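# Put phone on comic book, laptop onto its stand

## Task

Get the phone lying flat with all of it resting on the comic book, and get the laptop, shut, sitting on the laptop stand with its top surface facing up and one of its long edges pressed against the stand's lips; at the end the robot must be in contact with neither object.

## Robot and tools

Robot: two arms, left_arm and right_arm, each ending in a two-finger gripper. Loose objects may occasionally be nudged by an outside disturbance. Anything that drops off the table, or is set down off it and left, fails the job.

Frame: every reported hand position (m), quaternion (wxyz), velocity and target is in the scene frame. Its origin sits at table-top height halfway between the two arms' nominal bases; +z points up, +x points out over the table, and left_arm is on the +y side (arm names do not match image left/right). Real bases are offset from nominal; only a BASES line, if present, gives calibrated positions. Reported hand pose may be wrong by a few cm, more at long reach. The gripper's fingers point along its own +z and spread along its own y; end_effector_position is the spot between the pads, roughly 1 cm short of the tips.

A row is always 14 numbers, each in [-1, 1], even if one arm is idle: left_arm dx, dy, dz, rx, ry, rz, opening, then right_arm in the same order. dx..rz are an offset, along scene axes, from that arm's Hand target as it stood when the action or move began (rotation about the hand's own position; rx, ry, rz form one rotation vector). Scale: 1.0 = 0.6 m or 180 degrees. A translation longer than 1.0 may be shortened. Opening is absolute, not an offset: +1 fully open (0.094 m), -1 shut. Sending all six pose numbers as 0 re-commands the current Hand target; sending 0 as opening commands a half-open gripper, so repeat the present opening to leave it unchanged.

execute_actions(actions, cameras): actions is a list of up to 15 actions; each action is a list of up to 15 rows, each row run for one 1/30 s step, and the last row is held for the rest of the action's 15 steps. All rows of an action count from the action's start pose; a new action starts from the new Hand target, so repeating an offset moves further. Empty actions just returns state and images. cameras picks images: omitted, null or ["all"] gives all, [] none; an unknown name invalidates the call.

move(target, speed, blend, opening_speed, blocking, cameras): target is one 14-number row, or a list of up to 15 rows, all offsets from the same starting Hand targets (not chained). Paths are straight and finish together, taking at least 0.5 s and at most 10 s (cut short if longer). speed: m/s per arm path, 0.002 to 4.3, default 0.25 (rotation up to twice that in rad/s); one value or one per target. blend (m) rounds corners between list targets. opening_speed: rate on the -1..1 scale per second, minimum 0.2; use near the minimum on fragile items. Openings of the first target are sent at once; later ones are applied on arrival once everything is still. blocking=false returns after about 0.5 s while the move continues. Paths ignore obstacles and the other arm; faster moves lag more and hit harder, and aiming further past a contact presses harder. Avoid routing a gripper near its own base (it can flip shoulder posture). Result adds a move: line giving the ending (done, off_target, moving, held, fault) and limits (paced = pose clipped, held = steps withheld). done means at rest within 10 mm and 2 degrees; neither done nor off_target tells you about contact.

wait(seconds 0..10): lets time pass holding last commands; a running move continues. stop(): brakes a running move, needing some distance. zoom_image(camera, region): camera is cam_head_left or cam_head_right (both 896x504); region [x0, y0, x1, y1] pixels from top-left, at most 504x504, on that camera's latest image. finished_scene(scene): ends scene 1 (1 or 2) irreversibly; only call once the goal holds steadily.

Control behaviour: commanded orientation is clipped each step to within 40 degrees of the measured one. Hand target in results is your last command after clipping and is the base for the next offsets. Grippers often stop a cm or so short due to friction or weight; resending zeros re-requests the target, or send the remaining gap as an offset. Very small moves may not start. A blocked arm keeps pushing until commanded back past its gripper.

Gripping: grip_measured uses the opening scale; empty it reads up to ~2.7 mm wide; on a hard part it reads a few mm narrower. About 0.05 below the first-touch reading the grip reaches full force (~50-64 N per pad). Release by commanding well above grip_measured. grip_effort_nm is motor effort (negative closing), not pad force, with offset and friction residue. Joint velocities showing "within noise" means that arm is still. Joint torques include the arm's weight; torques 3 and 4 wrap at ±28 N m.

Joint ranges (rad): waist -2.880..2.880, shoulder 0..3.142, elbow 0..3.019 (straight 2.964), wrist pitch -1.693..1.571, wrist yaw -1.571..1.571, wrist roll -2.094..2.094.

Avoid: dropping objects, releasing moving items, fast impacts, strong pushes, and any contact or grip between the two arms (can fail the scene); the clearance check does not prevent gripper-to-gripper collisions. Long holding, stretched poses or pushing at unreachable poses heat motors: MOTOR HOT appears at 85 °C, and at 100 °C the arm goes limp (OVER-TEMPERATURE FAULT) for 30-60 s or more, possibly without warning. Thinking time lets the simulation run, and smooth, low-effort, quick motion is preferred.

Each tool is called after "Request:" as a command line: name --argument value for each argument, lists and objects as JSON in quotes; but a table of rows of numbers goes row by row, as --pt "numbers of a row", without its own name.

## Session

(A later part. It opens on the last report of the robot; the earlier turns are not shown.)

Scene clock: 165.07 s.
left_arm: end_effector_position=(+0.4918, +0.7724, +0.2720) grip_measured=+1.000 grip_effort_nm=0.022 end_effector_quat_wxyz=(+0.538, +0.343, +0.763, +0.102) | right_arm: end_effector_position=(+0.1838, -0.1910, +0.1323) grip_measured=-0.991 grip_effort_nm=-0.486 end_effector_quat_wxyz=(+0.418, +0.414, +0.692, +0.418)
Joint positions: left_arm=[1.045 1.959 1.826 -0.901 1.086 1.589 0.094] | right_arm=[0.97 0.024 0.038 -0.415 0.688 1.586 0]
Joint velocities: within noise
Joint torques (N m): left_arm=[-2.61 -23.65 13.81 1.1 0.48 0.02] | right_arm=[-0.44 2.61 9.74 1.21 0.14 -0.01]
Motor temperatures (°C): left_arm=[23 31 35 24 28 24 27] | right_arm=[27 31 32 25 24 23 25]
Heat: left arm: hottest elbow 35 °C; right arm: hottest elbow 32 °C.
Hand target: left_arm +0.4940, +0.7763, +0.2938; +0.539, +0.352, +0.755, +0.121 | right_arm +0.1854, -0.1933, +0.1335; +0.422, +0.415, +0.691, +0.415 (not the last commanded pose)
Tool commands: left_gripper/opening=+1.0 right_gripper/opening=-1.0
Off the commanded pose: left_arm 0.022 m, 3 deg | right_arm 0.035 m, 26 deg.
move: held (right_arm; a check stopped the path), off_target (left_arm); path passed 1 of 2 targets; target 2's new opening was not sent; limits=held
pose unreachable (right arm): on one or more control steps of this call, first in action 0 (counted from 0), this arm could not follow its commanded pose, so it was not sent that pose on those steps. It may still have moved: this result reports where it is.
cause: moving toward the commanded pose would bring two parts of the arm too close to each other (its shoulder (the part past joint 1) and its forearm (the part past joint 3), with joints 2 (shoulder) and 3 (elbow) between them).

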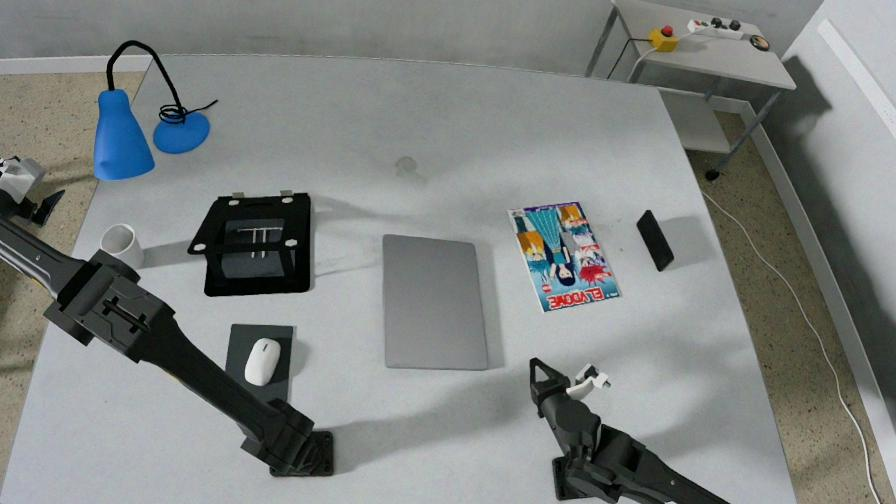

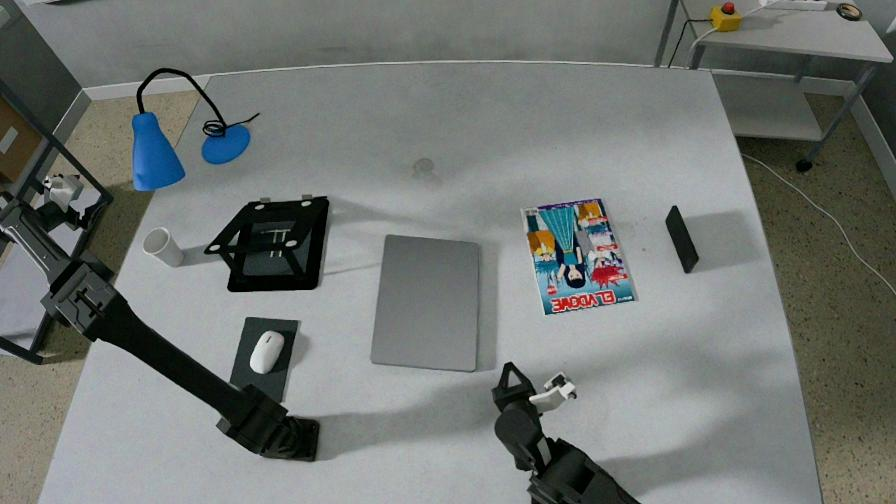

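Request:
zoom_image --camera "cam_head_left" --region '[510, 340, 630, 430]'

Request:
zoom_image --camera "cam_head_right" --region '[470, 340, 590, 430]'

Scaled by 4.200.

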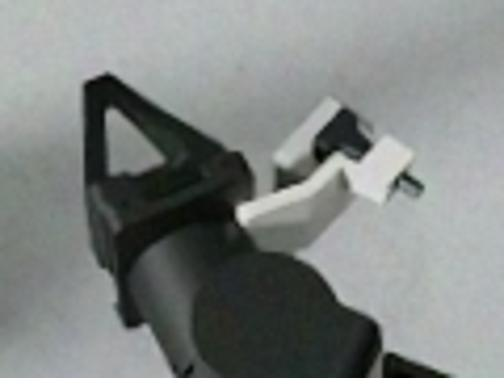

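Scaled by 4.200.

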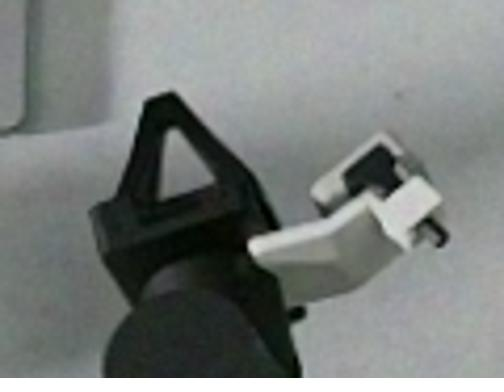

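Request:
move --target '[-0.29,-0.593,-0.073,-0.0842,0.375,0.2447,0.3,0,0,0,0,0,0,-1]' --speed 0.25

Scene clock: 214.23 s.
left_arm: end_effector_position=(+0.3240, +0.4281, +0.2479) grip_measured=+0.302 grip_effort_nm=-0.085 end_effector_quat_wxyz=(+0.001, -0.002, +1.000, -0.001) | right_arm: end_effector_position=(+0.1838, -0.1910, +0.1323) grip_measured=-0.991 grip_effort_nm=-0.491 end_effector_quat_wxyz=(+0.418, +0.413, +0.692, +0.418)
Joint positions: left_arm=[0.538 1.246 1.201 -1.525 0.003 0.562 0.061] | right_arm=[0.97 0.024 0.038 -0.415 0.688 1.586 0]
Joint velocities: within noise
Joint torques (N m): left_arm=[-2.02 -11.93 9.37 0.06 -0.12 -0.07] | right_arm=[-0.38 2.43 9.7 1.33 0.13 0.02]
Motor temperatures (°C): left_arm=[23 31 35 24 28 24 27] | right_arm=[27 31 37 25 24 23 26]
Heat: left arm: hottest elbow 35 °C; right arm: hottest elbow 37 °C.
Hand target: left_arm +0.3200, +0.4204, +0.2501; -0.001, +0.000, +1.000, -0.001 | right_arm +0.1853, -0.1933, +0.1335; +0.422, +0.415, +0.691, +0.415
Off the commanded pose: left_arm 0.009 m, 0 deg | right_arm 0.003 m, 1 deg.
move: done

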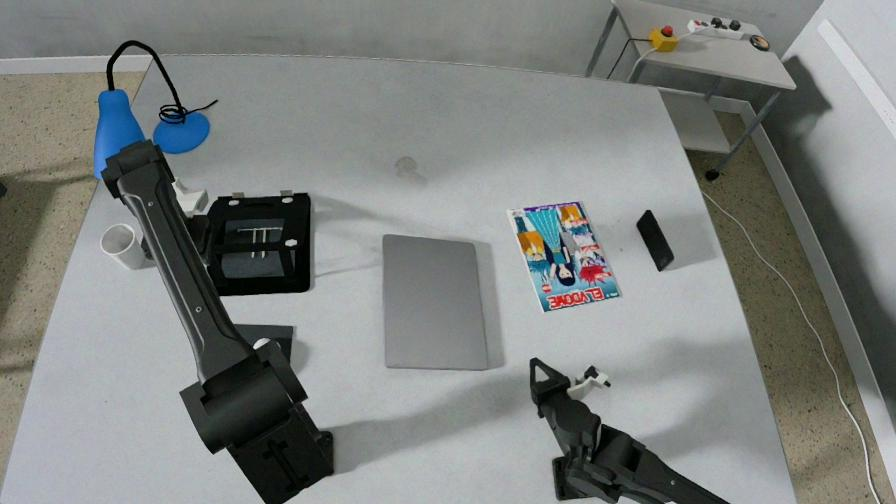

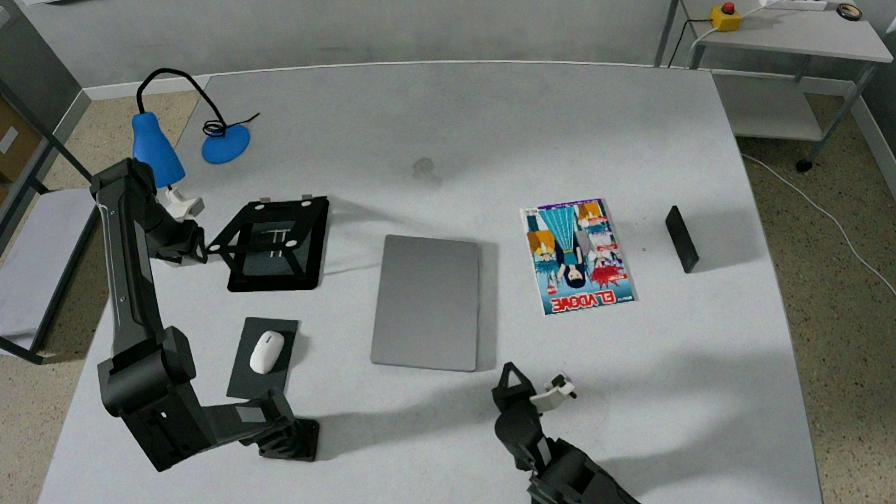

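Request:
move --pt "0.0167 -0.2 -0.0 -0.3254 -0.0872 0.1509 0.3 0 0 0 0 0 0 -1" --pt "0.0167 -0.4 -0.22 -0.3254 -0.0872 0.1509 0.3 0 0 0 0 0 0 -1" --speed 0.25

Request:
zoom_image --camera "cam_head_left" --region '[280, 220, 420, 340]'

Request:
zoom_image --camera "cam_head_right" --region '[280, 220, 420, 340]'

Scene clock: 224.27 s.
left_arm: end_effector_position=(+0.3317, +0.1851, +0.1176) grip_measured=+0.302 grip_effort_nm=-0.081 end_effector_quat_wxyz=(+0.125, -0.231, +0.835, -0.484) | right_arm: end_effector_position=(+0.1838, -0.1911, +0.1323) grip_measured=-0.991 grip_effort_nm=-0.491 end_effector_quat_wxyz=(+0.418, +0.413, +0.692, +0.418)
Joint positions: left_arm=[0.278 1.076 0.453 -0.592 1.007 -0.43 0.061] | right_arm=[0.969 0.024 0.038 -0.415 0.688 1.585 0]
Joint velocities: within noise
Joint torques (N m): left_arm=[-2.9 -6.71 8.12 1.29 0.38 0] | right_arm=[-0.32 2.37 9.73 1.31 0.13 0.02]
Motor temperatures (°C): left_arm=[23 31 35 24 28 24 27] | right_arm=[27 31 38 25 24 23 26]
Heat: left arm: hottest elbow 35 °C; right arm: hottest elbow 38 °C.
Hand target: left_arm +0.3299, +0.1804, +0.1181; +0.129, -0.224, +0.836, -0.484 | right_arm +0.1854, -0.1933, +0.1335; +0.422, +0.415, +0.691, +0.415
Off the commanded pose: left_arm 0.005 m, 1 deg | right_arm 0.003 m, 1 deg.
move: done

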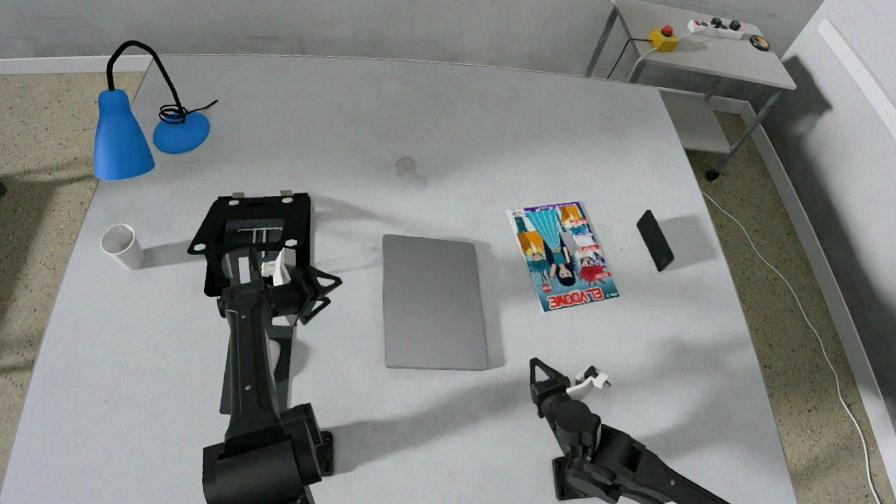

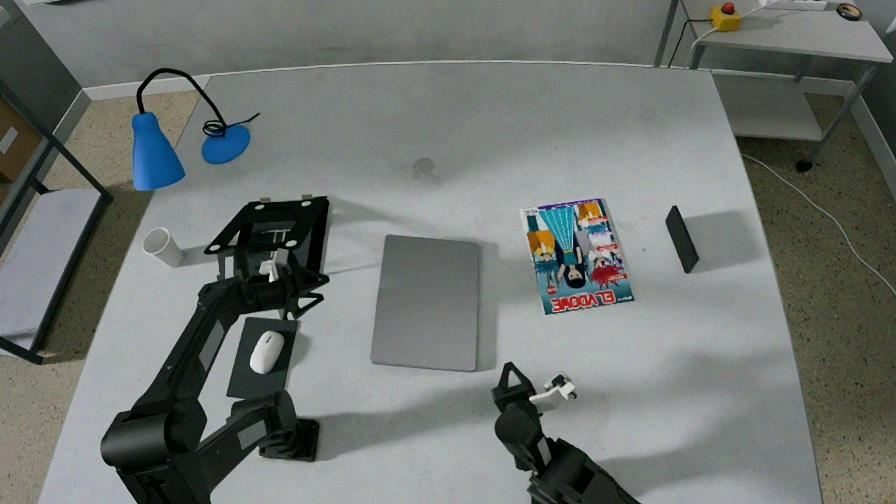

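Scaled by 3.600.

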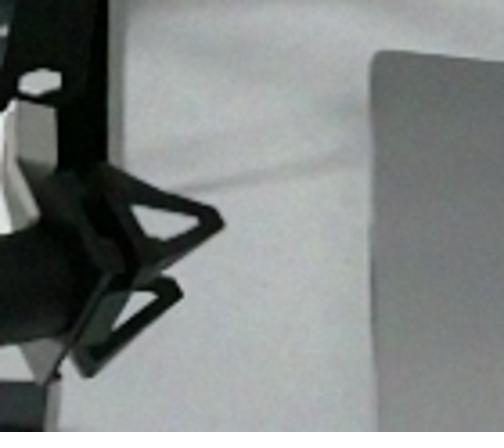

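Scaled by 3.600.

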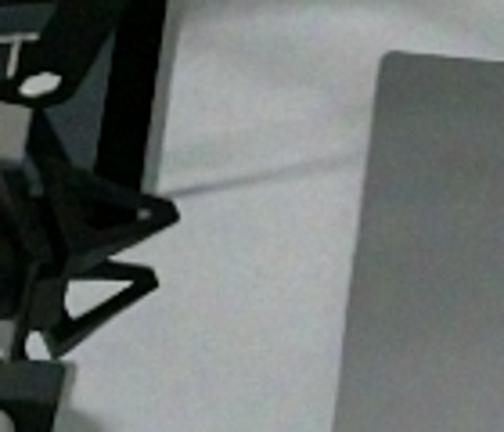

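Request:
move --target '[0.05,-0.03,-0.1,0,0,0,0.3,0,0,0,0,0,0,-1]' --speed 0.12

Request:
zoom_image --camera "cam_head_left" --region '[280, 220, 420, 340]'

Request:
zoom_image --camera "cam_head_right" --region '[280, 220, 420, 340]'

Scene clock: 230.73 s.
left_arm: end_effector_position=(+0.3650, +0.1683, +0.0643) grip_measured=+0.302 grip_effort_nm=-0.081 end_effector_quat_wxyz=(+0.137, -0.224, +0.835, -0.483) | right_arm: end_effector_position=(+0.1838, -0.1911, +0.1323) grip_measured=-0.991 grip_effort_nm=-0.491 end_effector_quat_wxyz=(+0.418, +0.413, +0.692, +0.418)
Joint positions: left_arm=[0.179 1.311 0.408 -0.151 0.963 -0.592 0.061] | right_arm=[0.969 0.024 0.038 -0.415 0.688 1.585 0]
Joint velocities: within noise
Joint torques (N m): left_arm=[-2.67 -7.06 6.09 1.42 0.29 -0.03] | right_arm=[-0.32 2.37 9.72 1.32 0.14 0.02]
Motor temperatures (°C): left_arm=[23 30 35 24 28 24 27] | right_arm=[27 31 38 25 24 23 26]
Heat: left arm: hottest elbow 35 °C; right arm: hottest elbow 38 °C.
Hand target: left_arm +0.3599, +0.1625, +0.0581; +0.129, -0.224, +0.836, -0.483 | right_arm +0.1854, -0.1933, +0.1335; +0.422, +0.415, +0.691, +0.415
Off the commanded pose: left_arm 0.010 m, 1 deg | right_arm 0.003 m, 1 deg.
move: done

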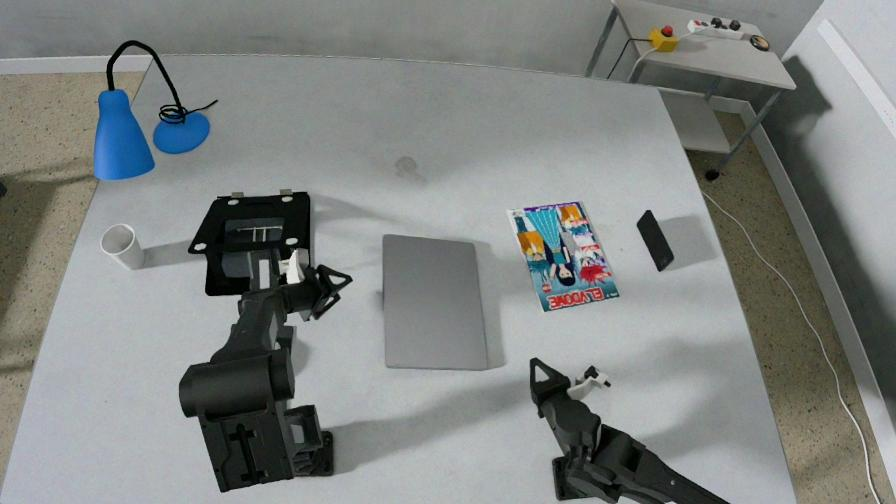

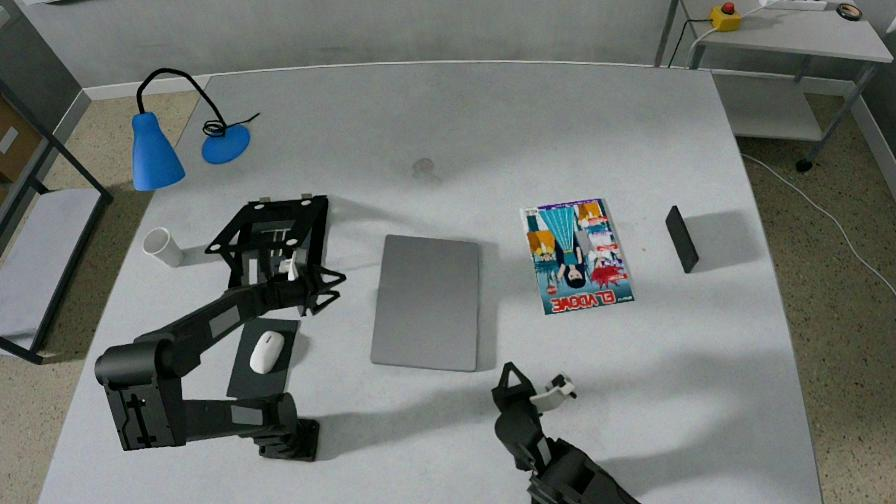

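Scaled by 3.600.

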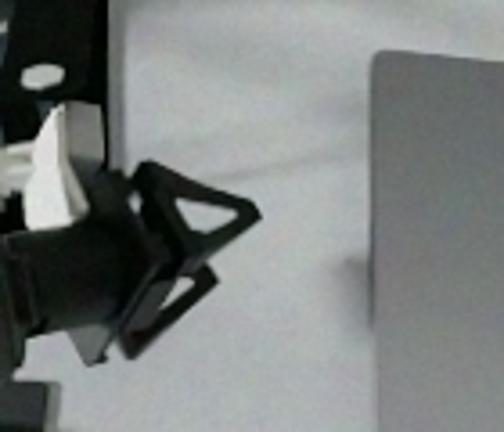

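Scaled by 3.600.

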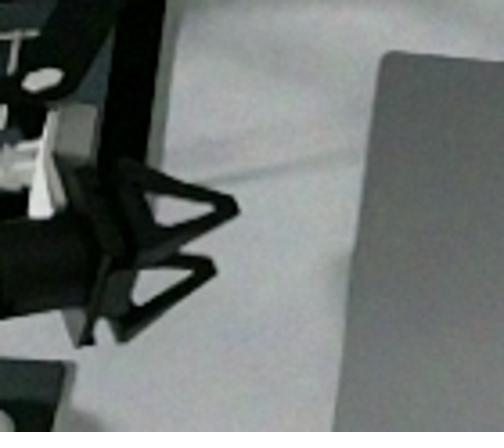

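Request:
move --pt "0 0 -0.045 0 0 0 0.3 0 0 0 0 0 0 -1" --pt "0 -0.085 -0.045 0 0 0 0.3 0 0 0 0 0 0 -1" --speed 0.08

Request:
zoom_image --camera "cam_head_left" --region '[280, 220, 420, 340]'

Request:
zoom_image --camera "cam_head_right" --region '[280, 220, 420, 340]'

Scene clock: 236.97 s.
left_arm: end_effector_position=(+0.3644, +0.1164, +0.0353) grip_measured=+0.302 grip_effort_nm=-0.081 end_effector_quat_wxyz=(+0.134, -0.225, +0.836, -0.483) | right_arm: end_effector_position=(+0.1838, -0.1911, +0.1323) grip_measured=-0.991 grip_effort_nm=-0.491 end_effector_quat_wxyz=(+0.418, +0.413, +0.692, +0.418)
Joint positions: left_arm=[-0.019 1.42 0.331 0.236 0.849 -0.854 0.061] | right_arm=[0.969 0.024 0.038 -0.415 0.688 1.585 0]
Joint velocities: within noise
Joint torques (N m): left_arm=[-2.08 -8 5.27 2.1 0.23 0] | right_arm=[-0.38 2.37 9.74 1.32 0.14 0.03]
Motor temperatures (°C): left_arm=[23 30 34 24 28 24 27] | right_arm=[27 31 38 25 24 23 26]
Heat: left arm: hottest elbow 34 °C; right arm: hottest elbow 38 °C.
Hand target: left_arm +0.3599, +0.1115, +0.0311; +0.129, -0.224, +0.836, -0.483 | right_arm +0.1854, -0.1933, +0.1335; +0.422, +0.415, +0.691, +0.415
Off the commanded pose: left_arm 0.008 m, 1 deg | right_arm 0.003 m, 1 deg.
move: done

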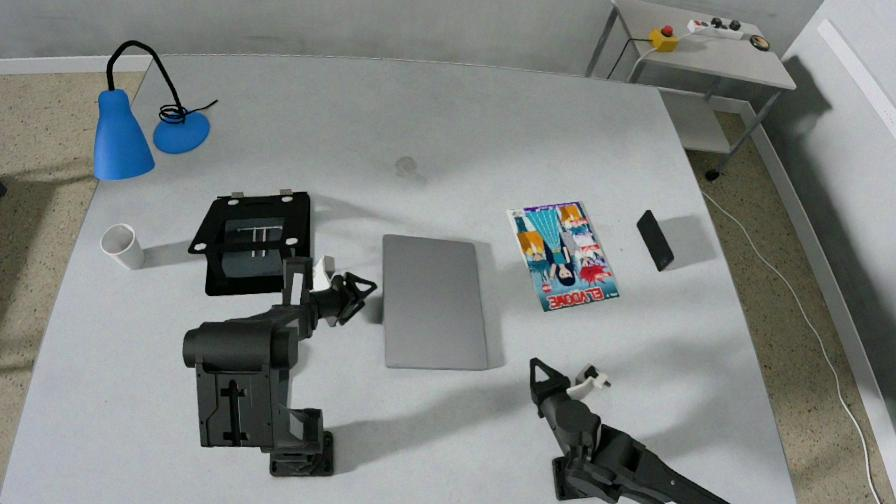

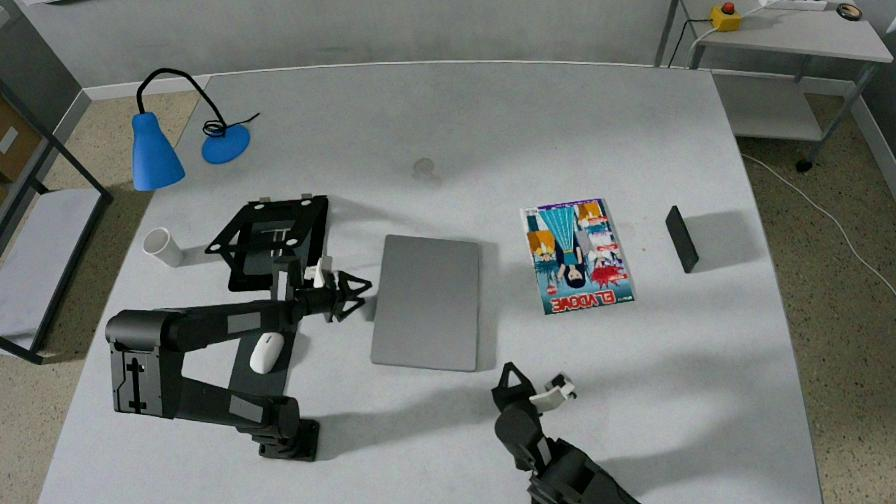

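Scaled by 3.600.

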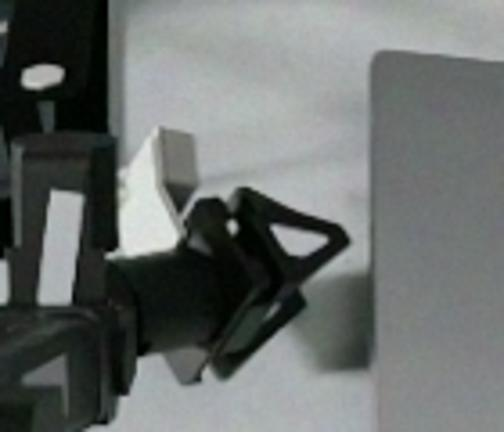

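Scaled by 3.600.

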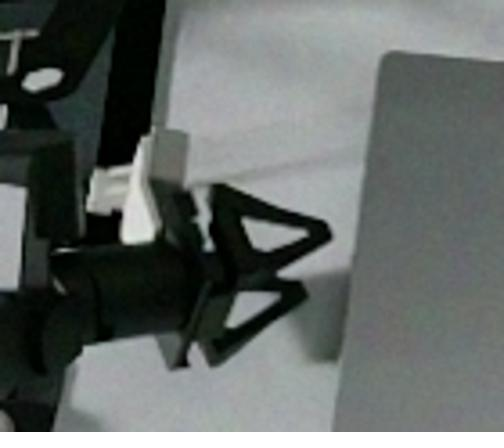

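Request:
move --target '[0,-0.1,0,0,0,0,0.3,0,0,0,0,0,0,-1]' --speed 0.06

Request:
zoom_image --camera "cam_head_left" --region '[320, 220, 510, 380]'

Request:
zoom_image --camera "cam_head_right" --region '[310, 220, 500, 380]'

Scene clock: 242.70 s.
left_arm: end_effector_position=(+0.3646, +0.0558, +0.0356) grip_measured=+0.302 grip_effort_nm=-0.076 end_effector_quat_wxyz=(+0.134, -0.225, +0.835, -0.483) | right_arm: end_effector_position=(+0.1838, -0.1911, +0.1323) grip_measured=-0.991 grip_effort_nm=-0.486 end_effector_quat_wxyz=(+0.418, +0.413, +0.692, +0.418)
Joint positions: left_arm=[-0.25 1.456 0.323 0.437 0.684 -1.078 0.061] | right_arm=[0.969 0.024 0.038 -0.415 0.688 1.585 0]
Joint velocities: within noise
Joint torques (N m): left_arm=[-2.67 -7.65 5.31 1.98 0.05 0.01] | right_arm=[-0.26 2.43 9.72 1.31 0.14 0.02]
Motor temperatures (°C): left_arm=[23 29 34 24 27 24 27] | right_arm=[27 31 38 25 24 23 26]
Heat: left arm: hottest elbow 34 °C; right arm: hottest elbow 38 °C.
Hand target: left_arm +0.3600, +0.0514, +0.0312; +0.129, -0.224, +0.836, -0.484 | right_arm +0.1854, -0.1933, +0.1335; +0.422, +0.415, +0.691, +0.415
Off the commanded pose: left_arm 0.008 m, 1 deg | right_arm 0.003 m, 1 deg.
move: done

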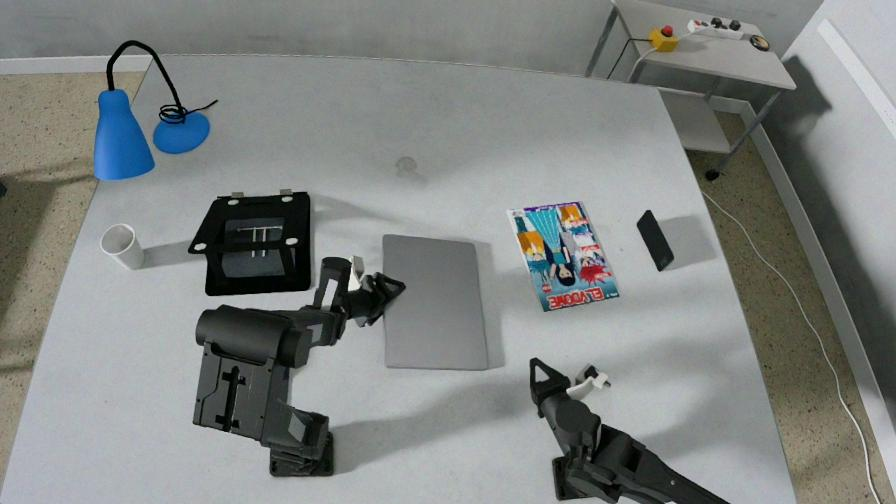

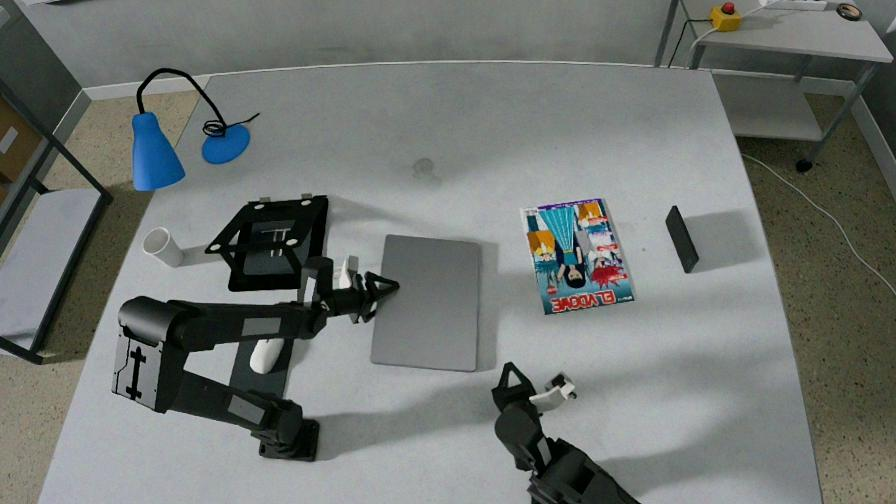

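Scaled by 2.653.

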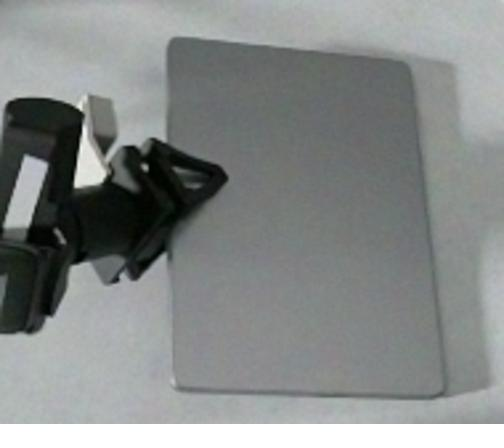

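Scaled by 2.653.

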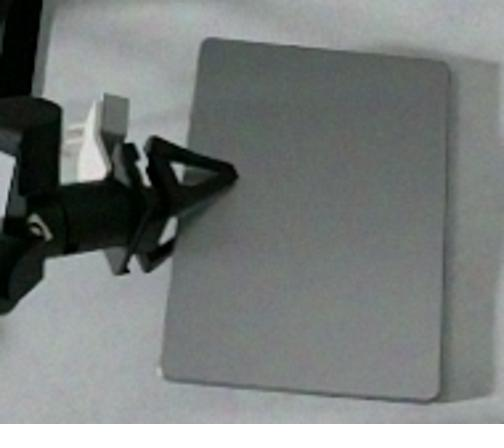

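Request:
move --target '[-0.02,-0.04,0,0,0,0,0.2,0,0,0,0,0,0,-1]' --speed 0.05

Request:
zoom_image --camera "cam_head_left" --region '[320, 220, 510, 380]'

Request:
zoom_image --camera "cam_head_right" --region '[310, 220, 500, 380]'

Scene clock: 252.70 s.
left_arm: end_effector_position=(+0.3551, +0.0350, +0.0339) grip_measured=+0.202 grip_effort_nm=-0.076 end_effector_quat_wxyz=(+0.137, -0.229, +0.836, -0.480) | right_arm: end_effector_position=(+0.1838, -0.1911, +0.1323) grip_measured=-0.991 grip_effort_nm=-0.496 end_effector_quat_wxyz=(+0.418, +0.413, +0.692, +0.418)
Joint positions: left_arm=[-0.342 1.458 0.304 0.499 0.601 -1.152 0.056] | right_arm=[0.969 0.024 0.038 -0.415 0.688 1.585 0]
Joint velocities: within noise
Joint torques (N m): left_arm=[-2.96 -8.35 4.97 2.54 0.23 -0.06] | right_arm=[-0.32 2.49 9.7 1.32 0.14 0.02]
Motor temperatures (°C): left_arm=[23 29 33 24 27 24 27] | right_arm=[27 31 39 25 24 23 26]
Heat: left arm: hottest elbow 33 °C; right arm: hottest elbow 39 °C.
Hand target: left_arm +0.3478, +0.0274, +0.0311; +0.129, -0.224, +0.836, -0.484 | right_arm +0.1854, -0.1933, +0.1335; +0.422, +0.415, +0.691, +0.415
Off the commanded pose: left_arm 0.011 m, 1 deg | right_arm 0.003 m, 1 deg.
move: off_target (left_arm)

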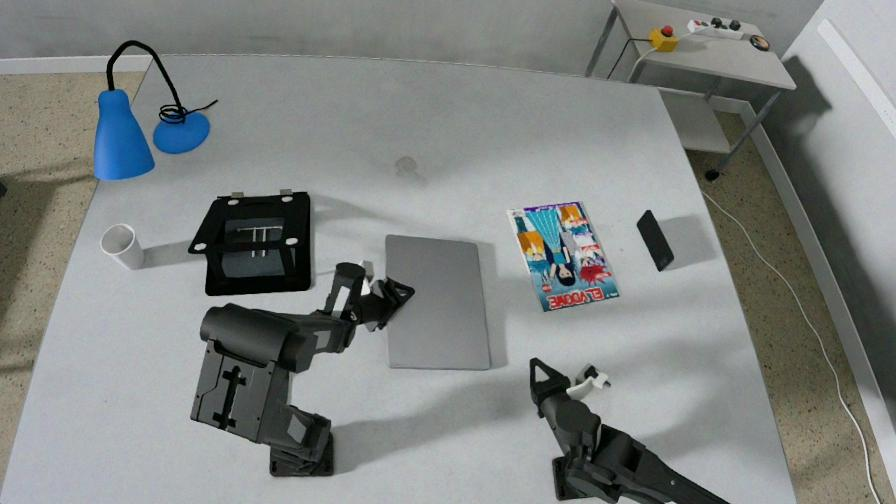

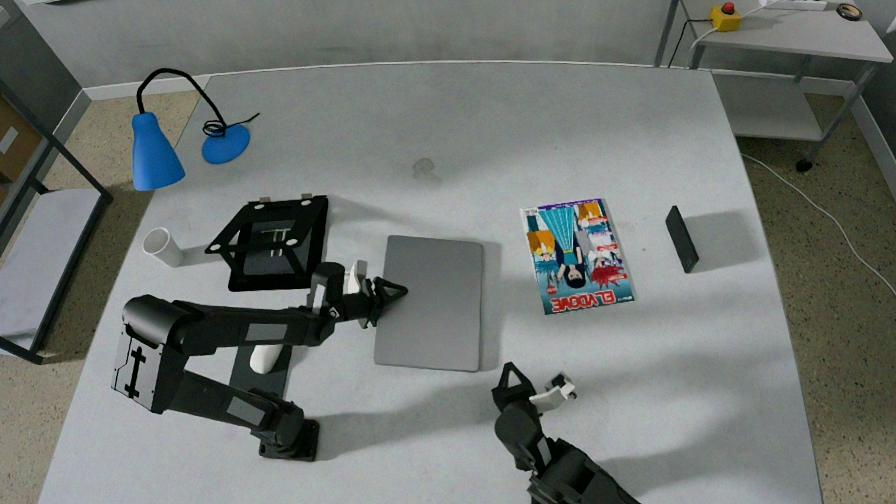

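Scaled by 2.653.

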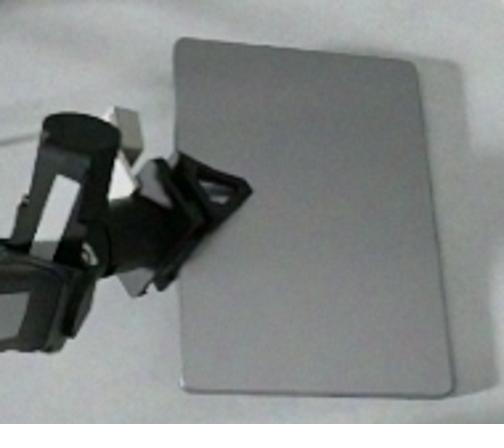

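Scaled by 2.653.

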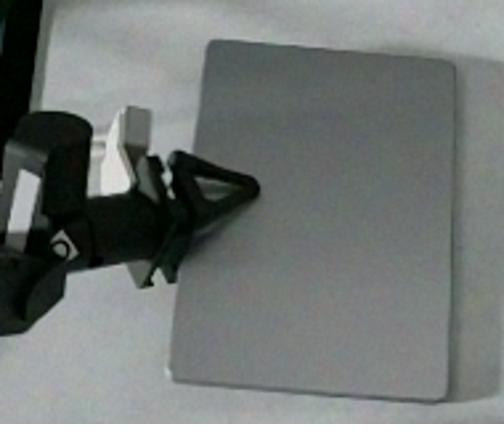

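Request:
move --pt "0 0 0.0 0 0 0 -0.2 0 0 0 0 0 0 -1" --pt "0 0.0 0.07 0 0 0 -0.2 0 0 0 0 0 0 -1" --speed 0.05 --opening_speed 0.4

Request:
zoom_image --camera "cam_head_left" --region '[320, 220, 510, 380]'

Request:
zoom_image --camera "cam_head_right" --region '[310, 220, 500, 380]'

Scene clock: 259.73 s.
left_arm: end_effector_position=(+0.3392, +0.0360, +0.0548) grip_measured=-0.197 grip_effort_nm=-0.159 end_effector_quat_wxyz=(+0.126, -0.224, +0.845, -0.470) | right_arm: end_effector_position=(+0.1838, -0.1911, +0.1323) grip_measured=-0.991 grip_effort_nm=-0.496 end_effector_quat_wxyz=(+0.418, +0.413, +0.692, +0.418)
Joint positions: left_arm=[-0.354 1.296 0.299 0.305 0.598 -1.132 0.038] | right_arm=[0.969 0.024 0.038 -0.415 0.688 1.585 0]
Joint velocities: within noise
Joint torques (N m): left_arm=[-2.67 -9.23 9.57 1.21 0.34 -0.27] | right_arm=[-0.38 2.37 9.74 1.33 0.14 0.02]
Motor temperatures (°C): left_arm=[23 28 33 24 27 24 27] | right_arm=[27 31 39 25 24 23 26]
Heat: left arm: hottest elbow 33 °C; right arm: hottest elbow 39 °C.
Hand target: left_arm +0.3479, +0.0275, +0.0731; +0.129, -0.224, +0.836, -0.484 | right_arm +0.1854, -0.1933, +0.1335; +0.422, +0.415, +0.691, +0.415
Off the commanded pose: left_arm 0.022 m, 2 deg | right_arm 0.003 m, 1 deg.
move: off_target (left_arm)

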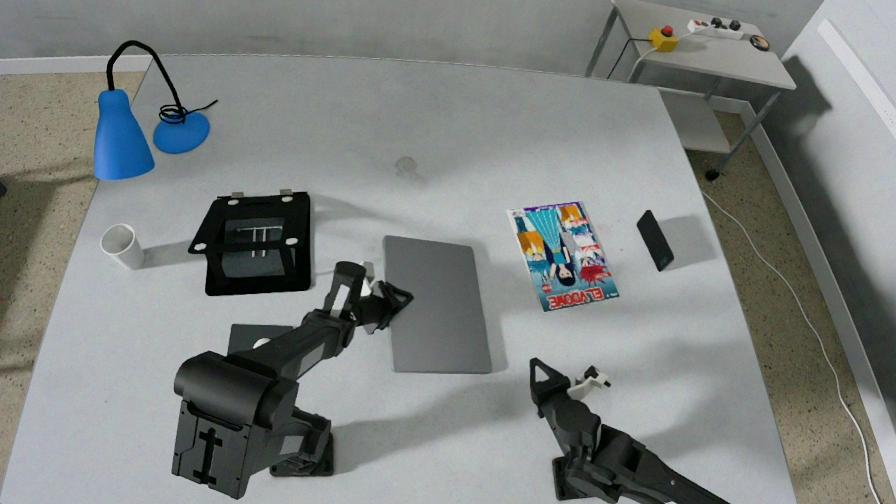

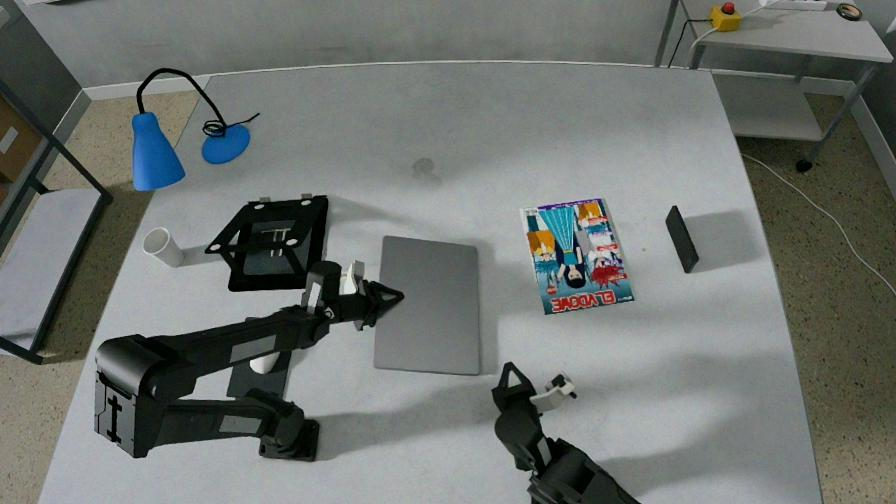

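Scaled by 2.653.

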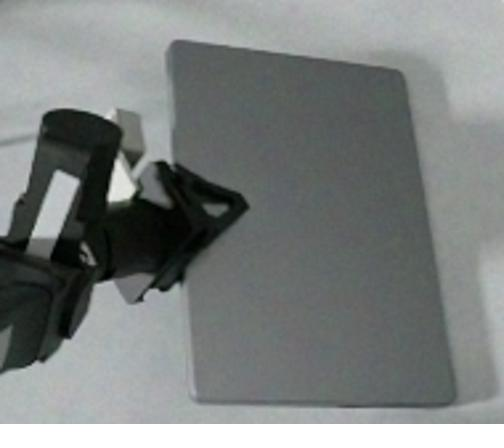

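Scaled by 2.653.

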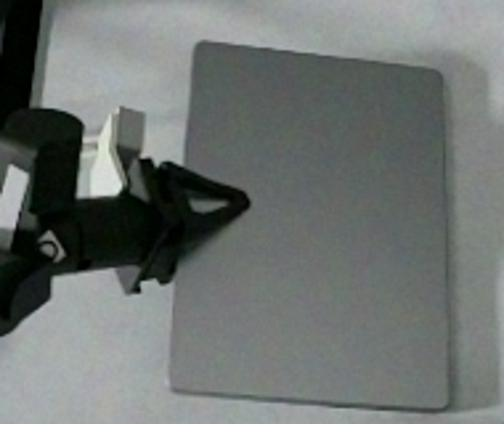

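Request:
move --target '[0,0.0,0.08,0,0,0,-0.25,0,0,0,0,0,0,-1]' --speed 0.06

Request:
zoom_image --camera "cam_head_left" --region '[320, 220, 510, 380]'

Request:
zoom_image --camera "cam_head_right" --region '[310, 220, 500, 380]'

Scene clock: 263.97 s.
left_arm: end_effector_position=(+0.3152, +0.0433, +0.0744) grip_measured=-0.246 grip_effort_nm=-0.183 end_effector_quat_wxyz=(+0.099, -0.239, +0.853, -0.453) | right_arm: end_effector_position=(+0.1838, -0.1911, +0.1323) grip_measured=-0.991 grip_effort_nm=-0.486 end_effector_quat_wxyz=(+0.418, +0.413, +0.692, +0.418)
Joint positions: left_arm=[-0.357 1.107 0.299 0.045 0.598 -1.138 0.035] | right_arm=[0.969 0.024 0.038 -0.415 0.688 1.585 0]
Joint velocities: within noise
Joint torques (N m): left_arm=[-1.73 -8.12 16.24 1.29 0.48 -0.23] | right_arm=[-0.26 2.49 9.73 1.33 0.13 0.03]
Motor temperatures (°C): left_arm=[23 28 33 24 27 24 27] | right_arm=[27 30 39 25 24 23 26]
Heat: left arm: hottest elbow 33 °C; right arm: hottest elbow 39 °C.
Hand target: left_arm +0.3479, +0.0274, +0.1212; +0.129, -0.224, +0.836, -0.484 | right_arm +0.1854, -0.1933, +0.1335; +0.422, +0.415, +0.691, +0.415
Off the commanded pose: left_arm 0.059 m, 6 deg | right_arm 0.003 m, 1 deg.
move: off_target (left_arm)

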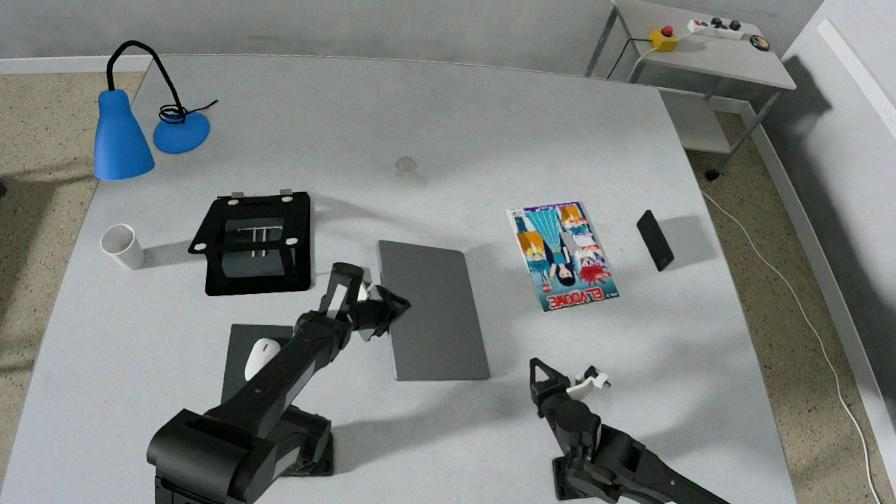

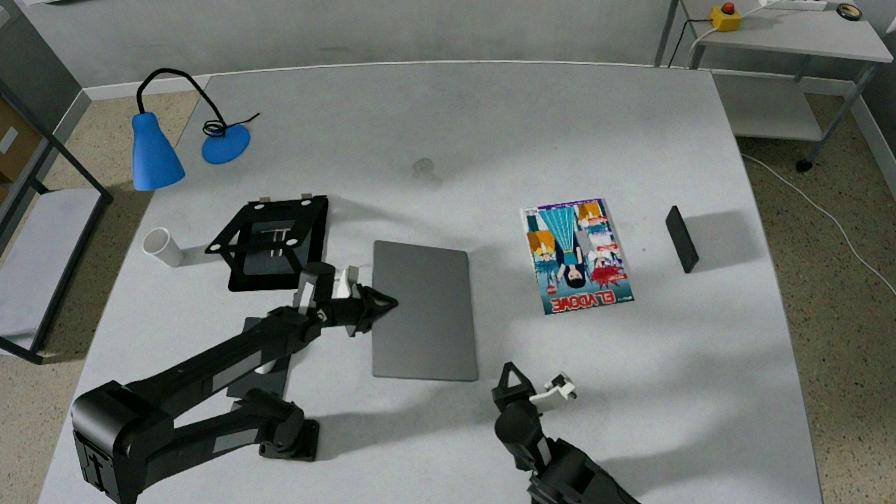

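Scaled by 2.653.

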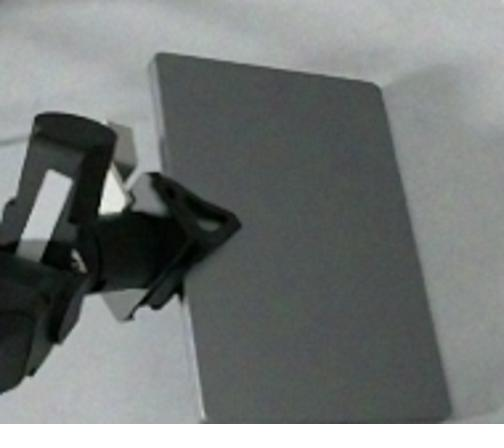

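Scaled by 2.653.

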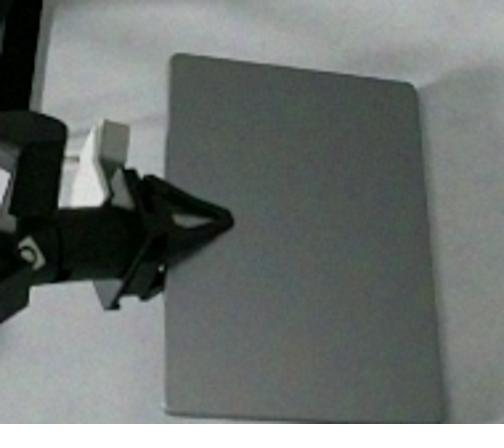

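Request:
move --target '[-0.03,0.02,-0.04,0,0,0,-0.9,0,0,0,0,0,0,-1]' --speed 0.06 --opening_speed 0.3

Request:
zoom_image --camera "cam_head_left" --region '[320, 220, 510, 400]'

Request:
zoom_image --camera "cam_head_right" --region '[310, 220, 500, 400]'

Scene clock: 269.83 s.
left_arm: end_effector_position=(+0.3214, +0.0349, +0.0933) grip_measured=-0.577 grip_effort_nm=-0.994 end_effector_quat_wxyz=(+0.137, -0.176, +0.848, -0.481) | right_arm: end_effector_position=(+0.1838, -0.1911, +0.1323) grip_measured=-0.991 grip_effort_nm=-0.496 end_effector_quat_wxyz=(+0.418, +0.413, +0.692, +0.418)
Joint positions: left_arm=[-0.357 1.096 0.299 0.126 0.64 -1.054 0.02] | right_arm=[0.969 0.024 0.038 -0.415 0.688 1.585 0]
Joint velocities: within noise
Joint torques (N m): left_arm=[-0.26 -5.89 9.69 1.33 -0.51 -0.84] | right_arm=[-0.32 2.37 9.74 1.33 0.14 0.02]
Motor temperatures (°C): left_arm=[23 28 33 24 27 24 27] | right_arm=[27 30 39 25 24 23 26]
Heat: left arm: hottest elbow 33 °C; right arm: hottest elbow 39 °C.
Hand target: left_arm +0.3299, +0.0394, +0.0972; +0.129, -0.224, +0.836, -0.484 | right_arm +0.1854, -0.1933, +0.1335; +0.422, +0.415, +0.691, +0.415
Off the commanded pose: left_arm 0.010 m, 6 deg | right_arm 0.003 m, 1 deg.
move: off_target (left_arm)

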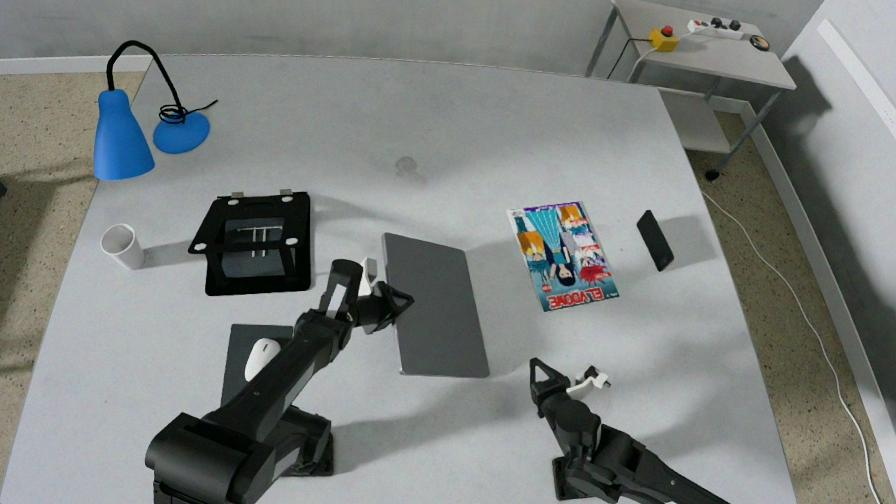

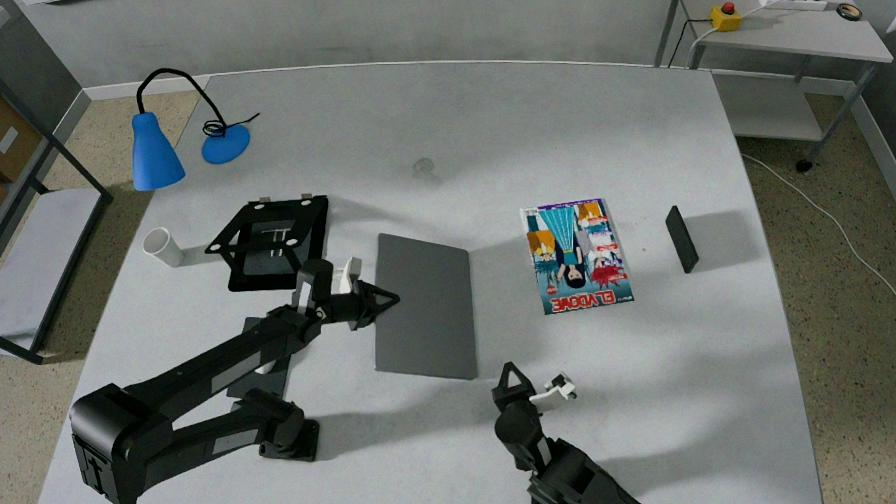

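Scaled by 2.653.

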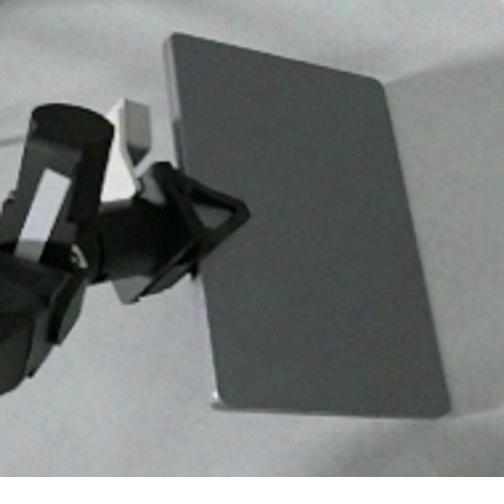

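Scaled by 2.653.

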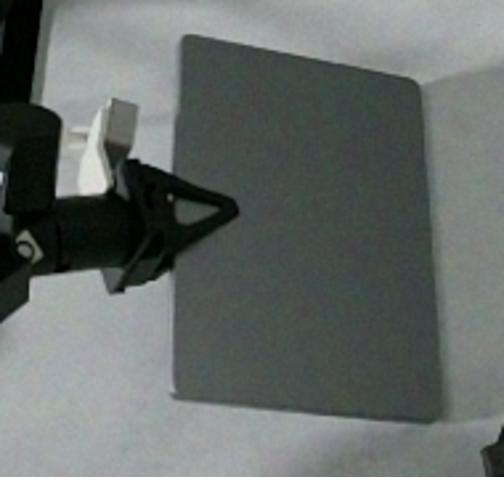

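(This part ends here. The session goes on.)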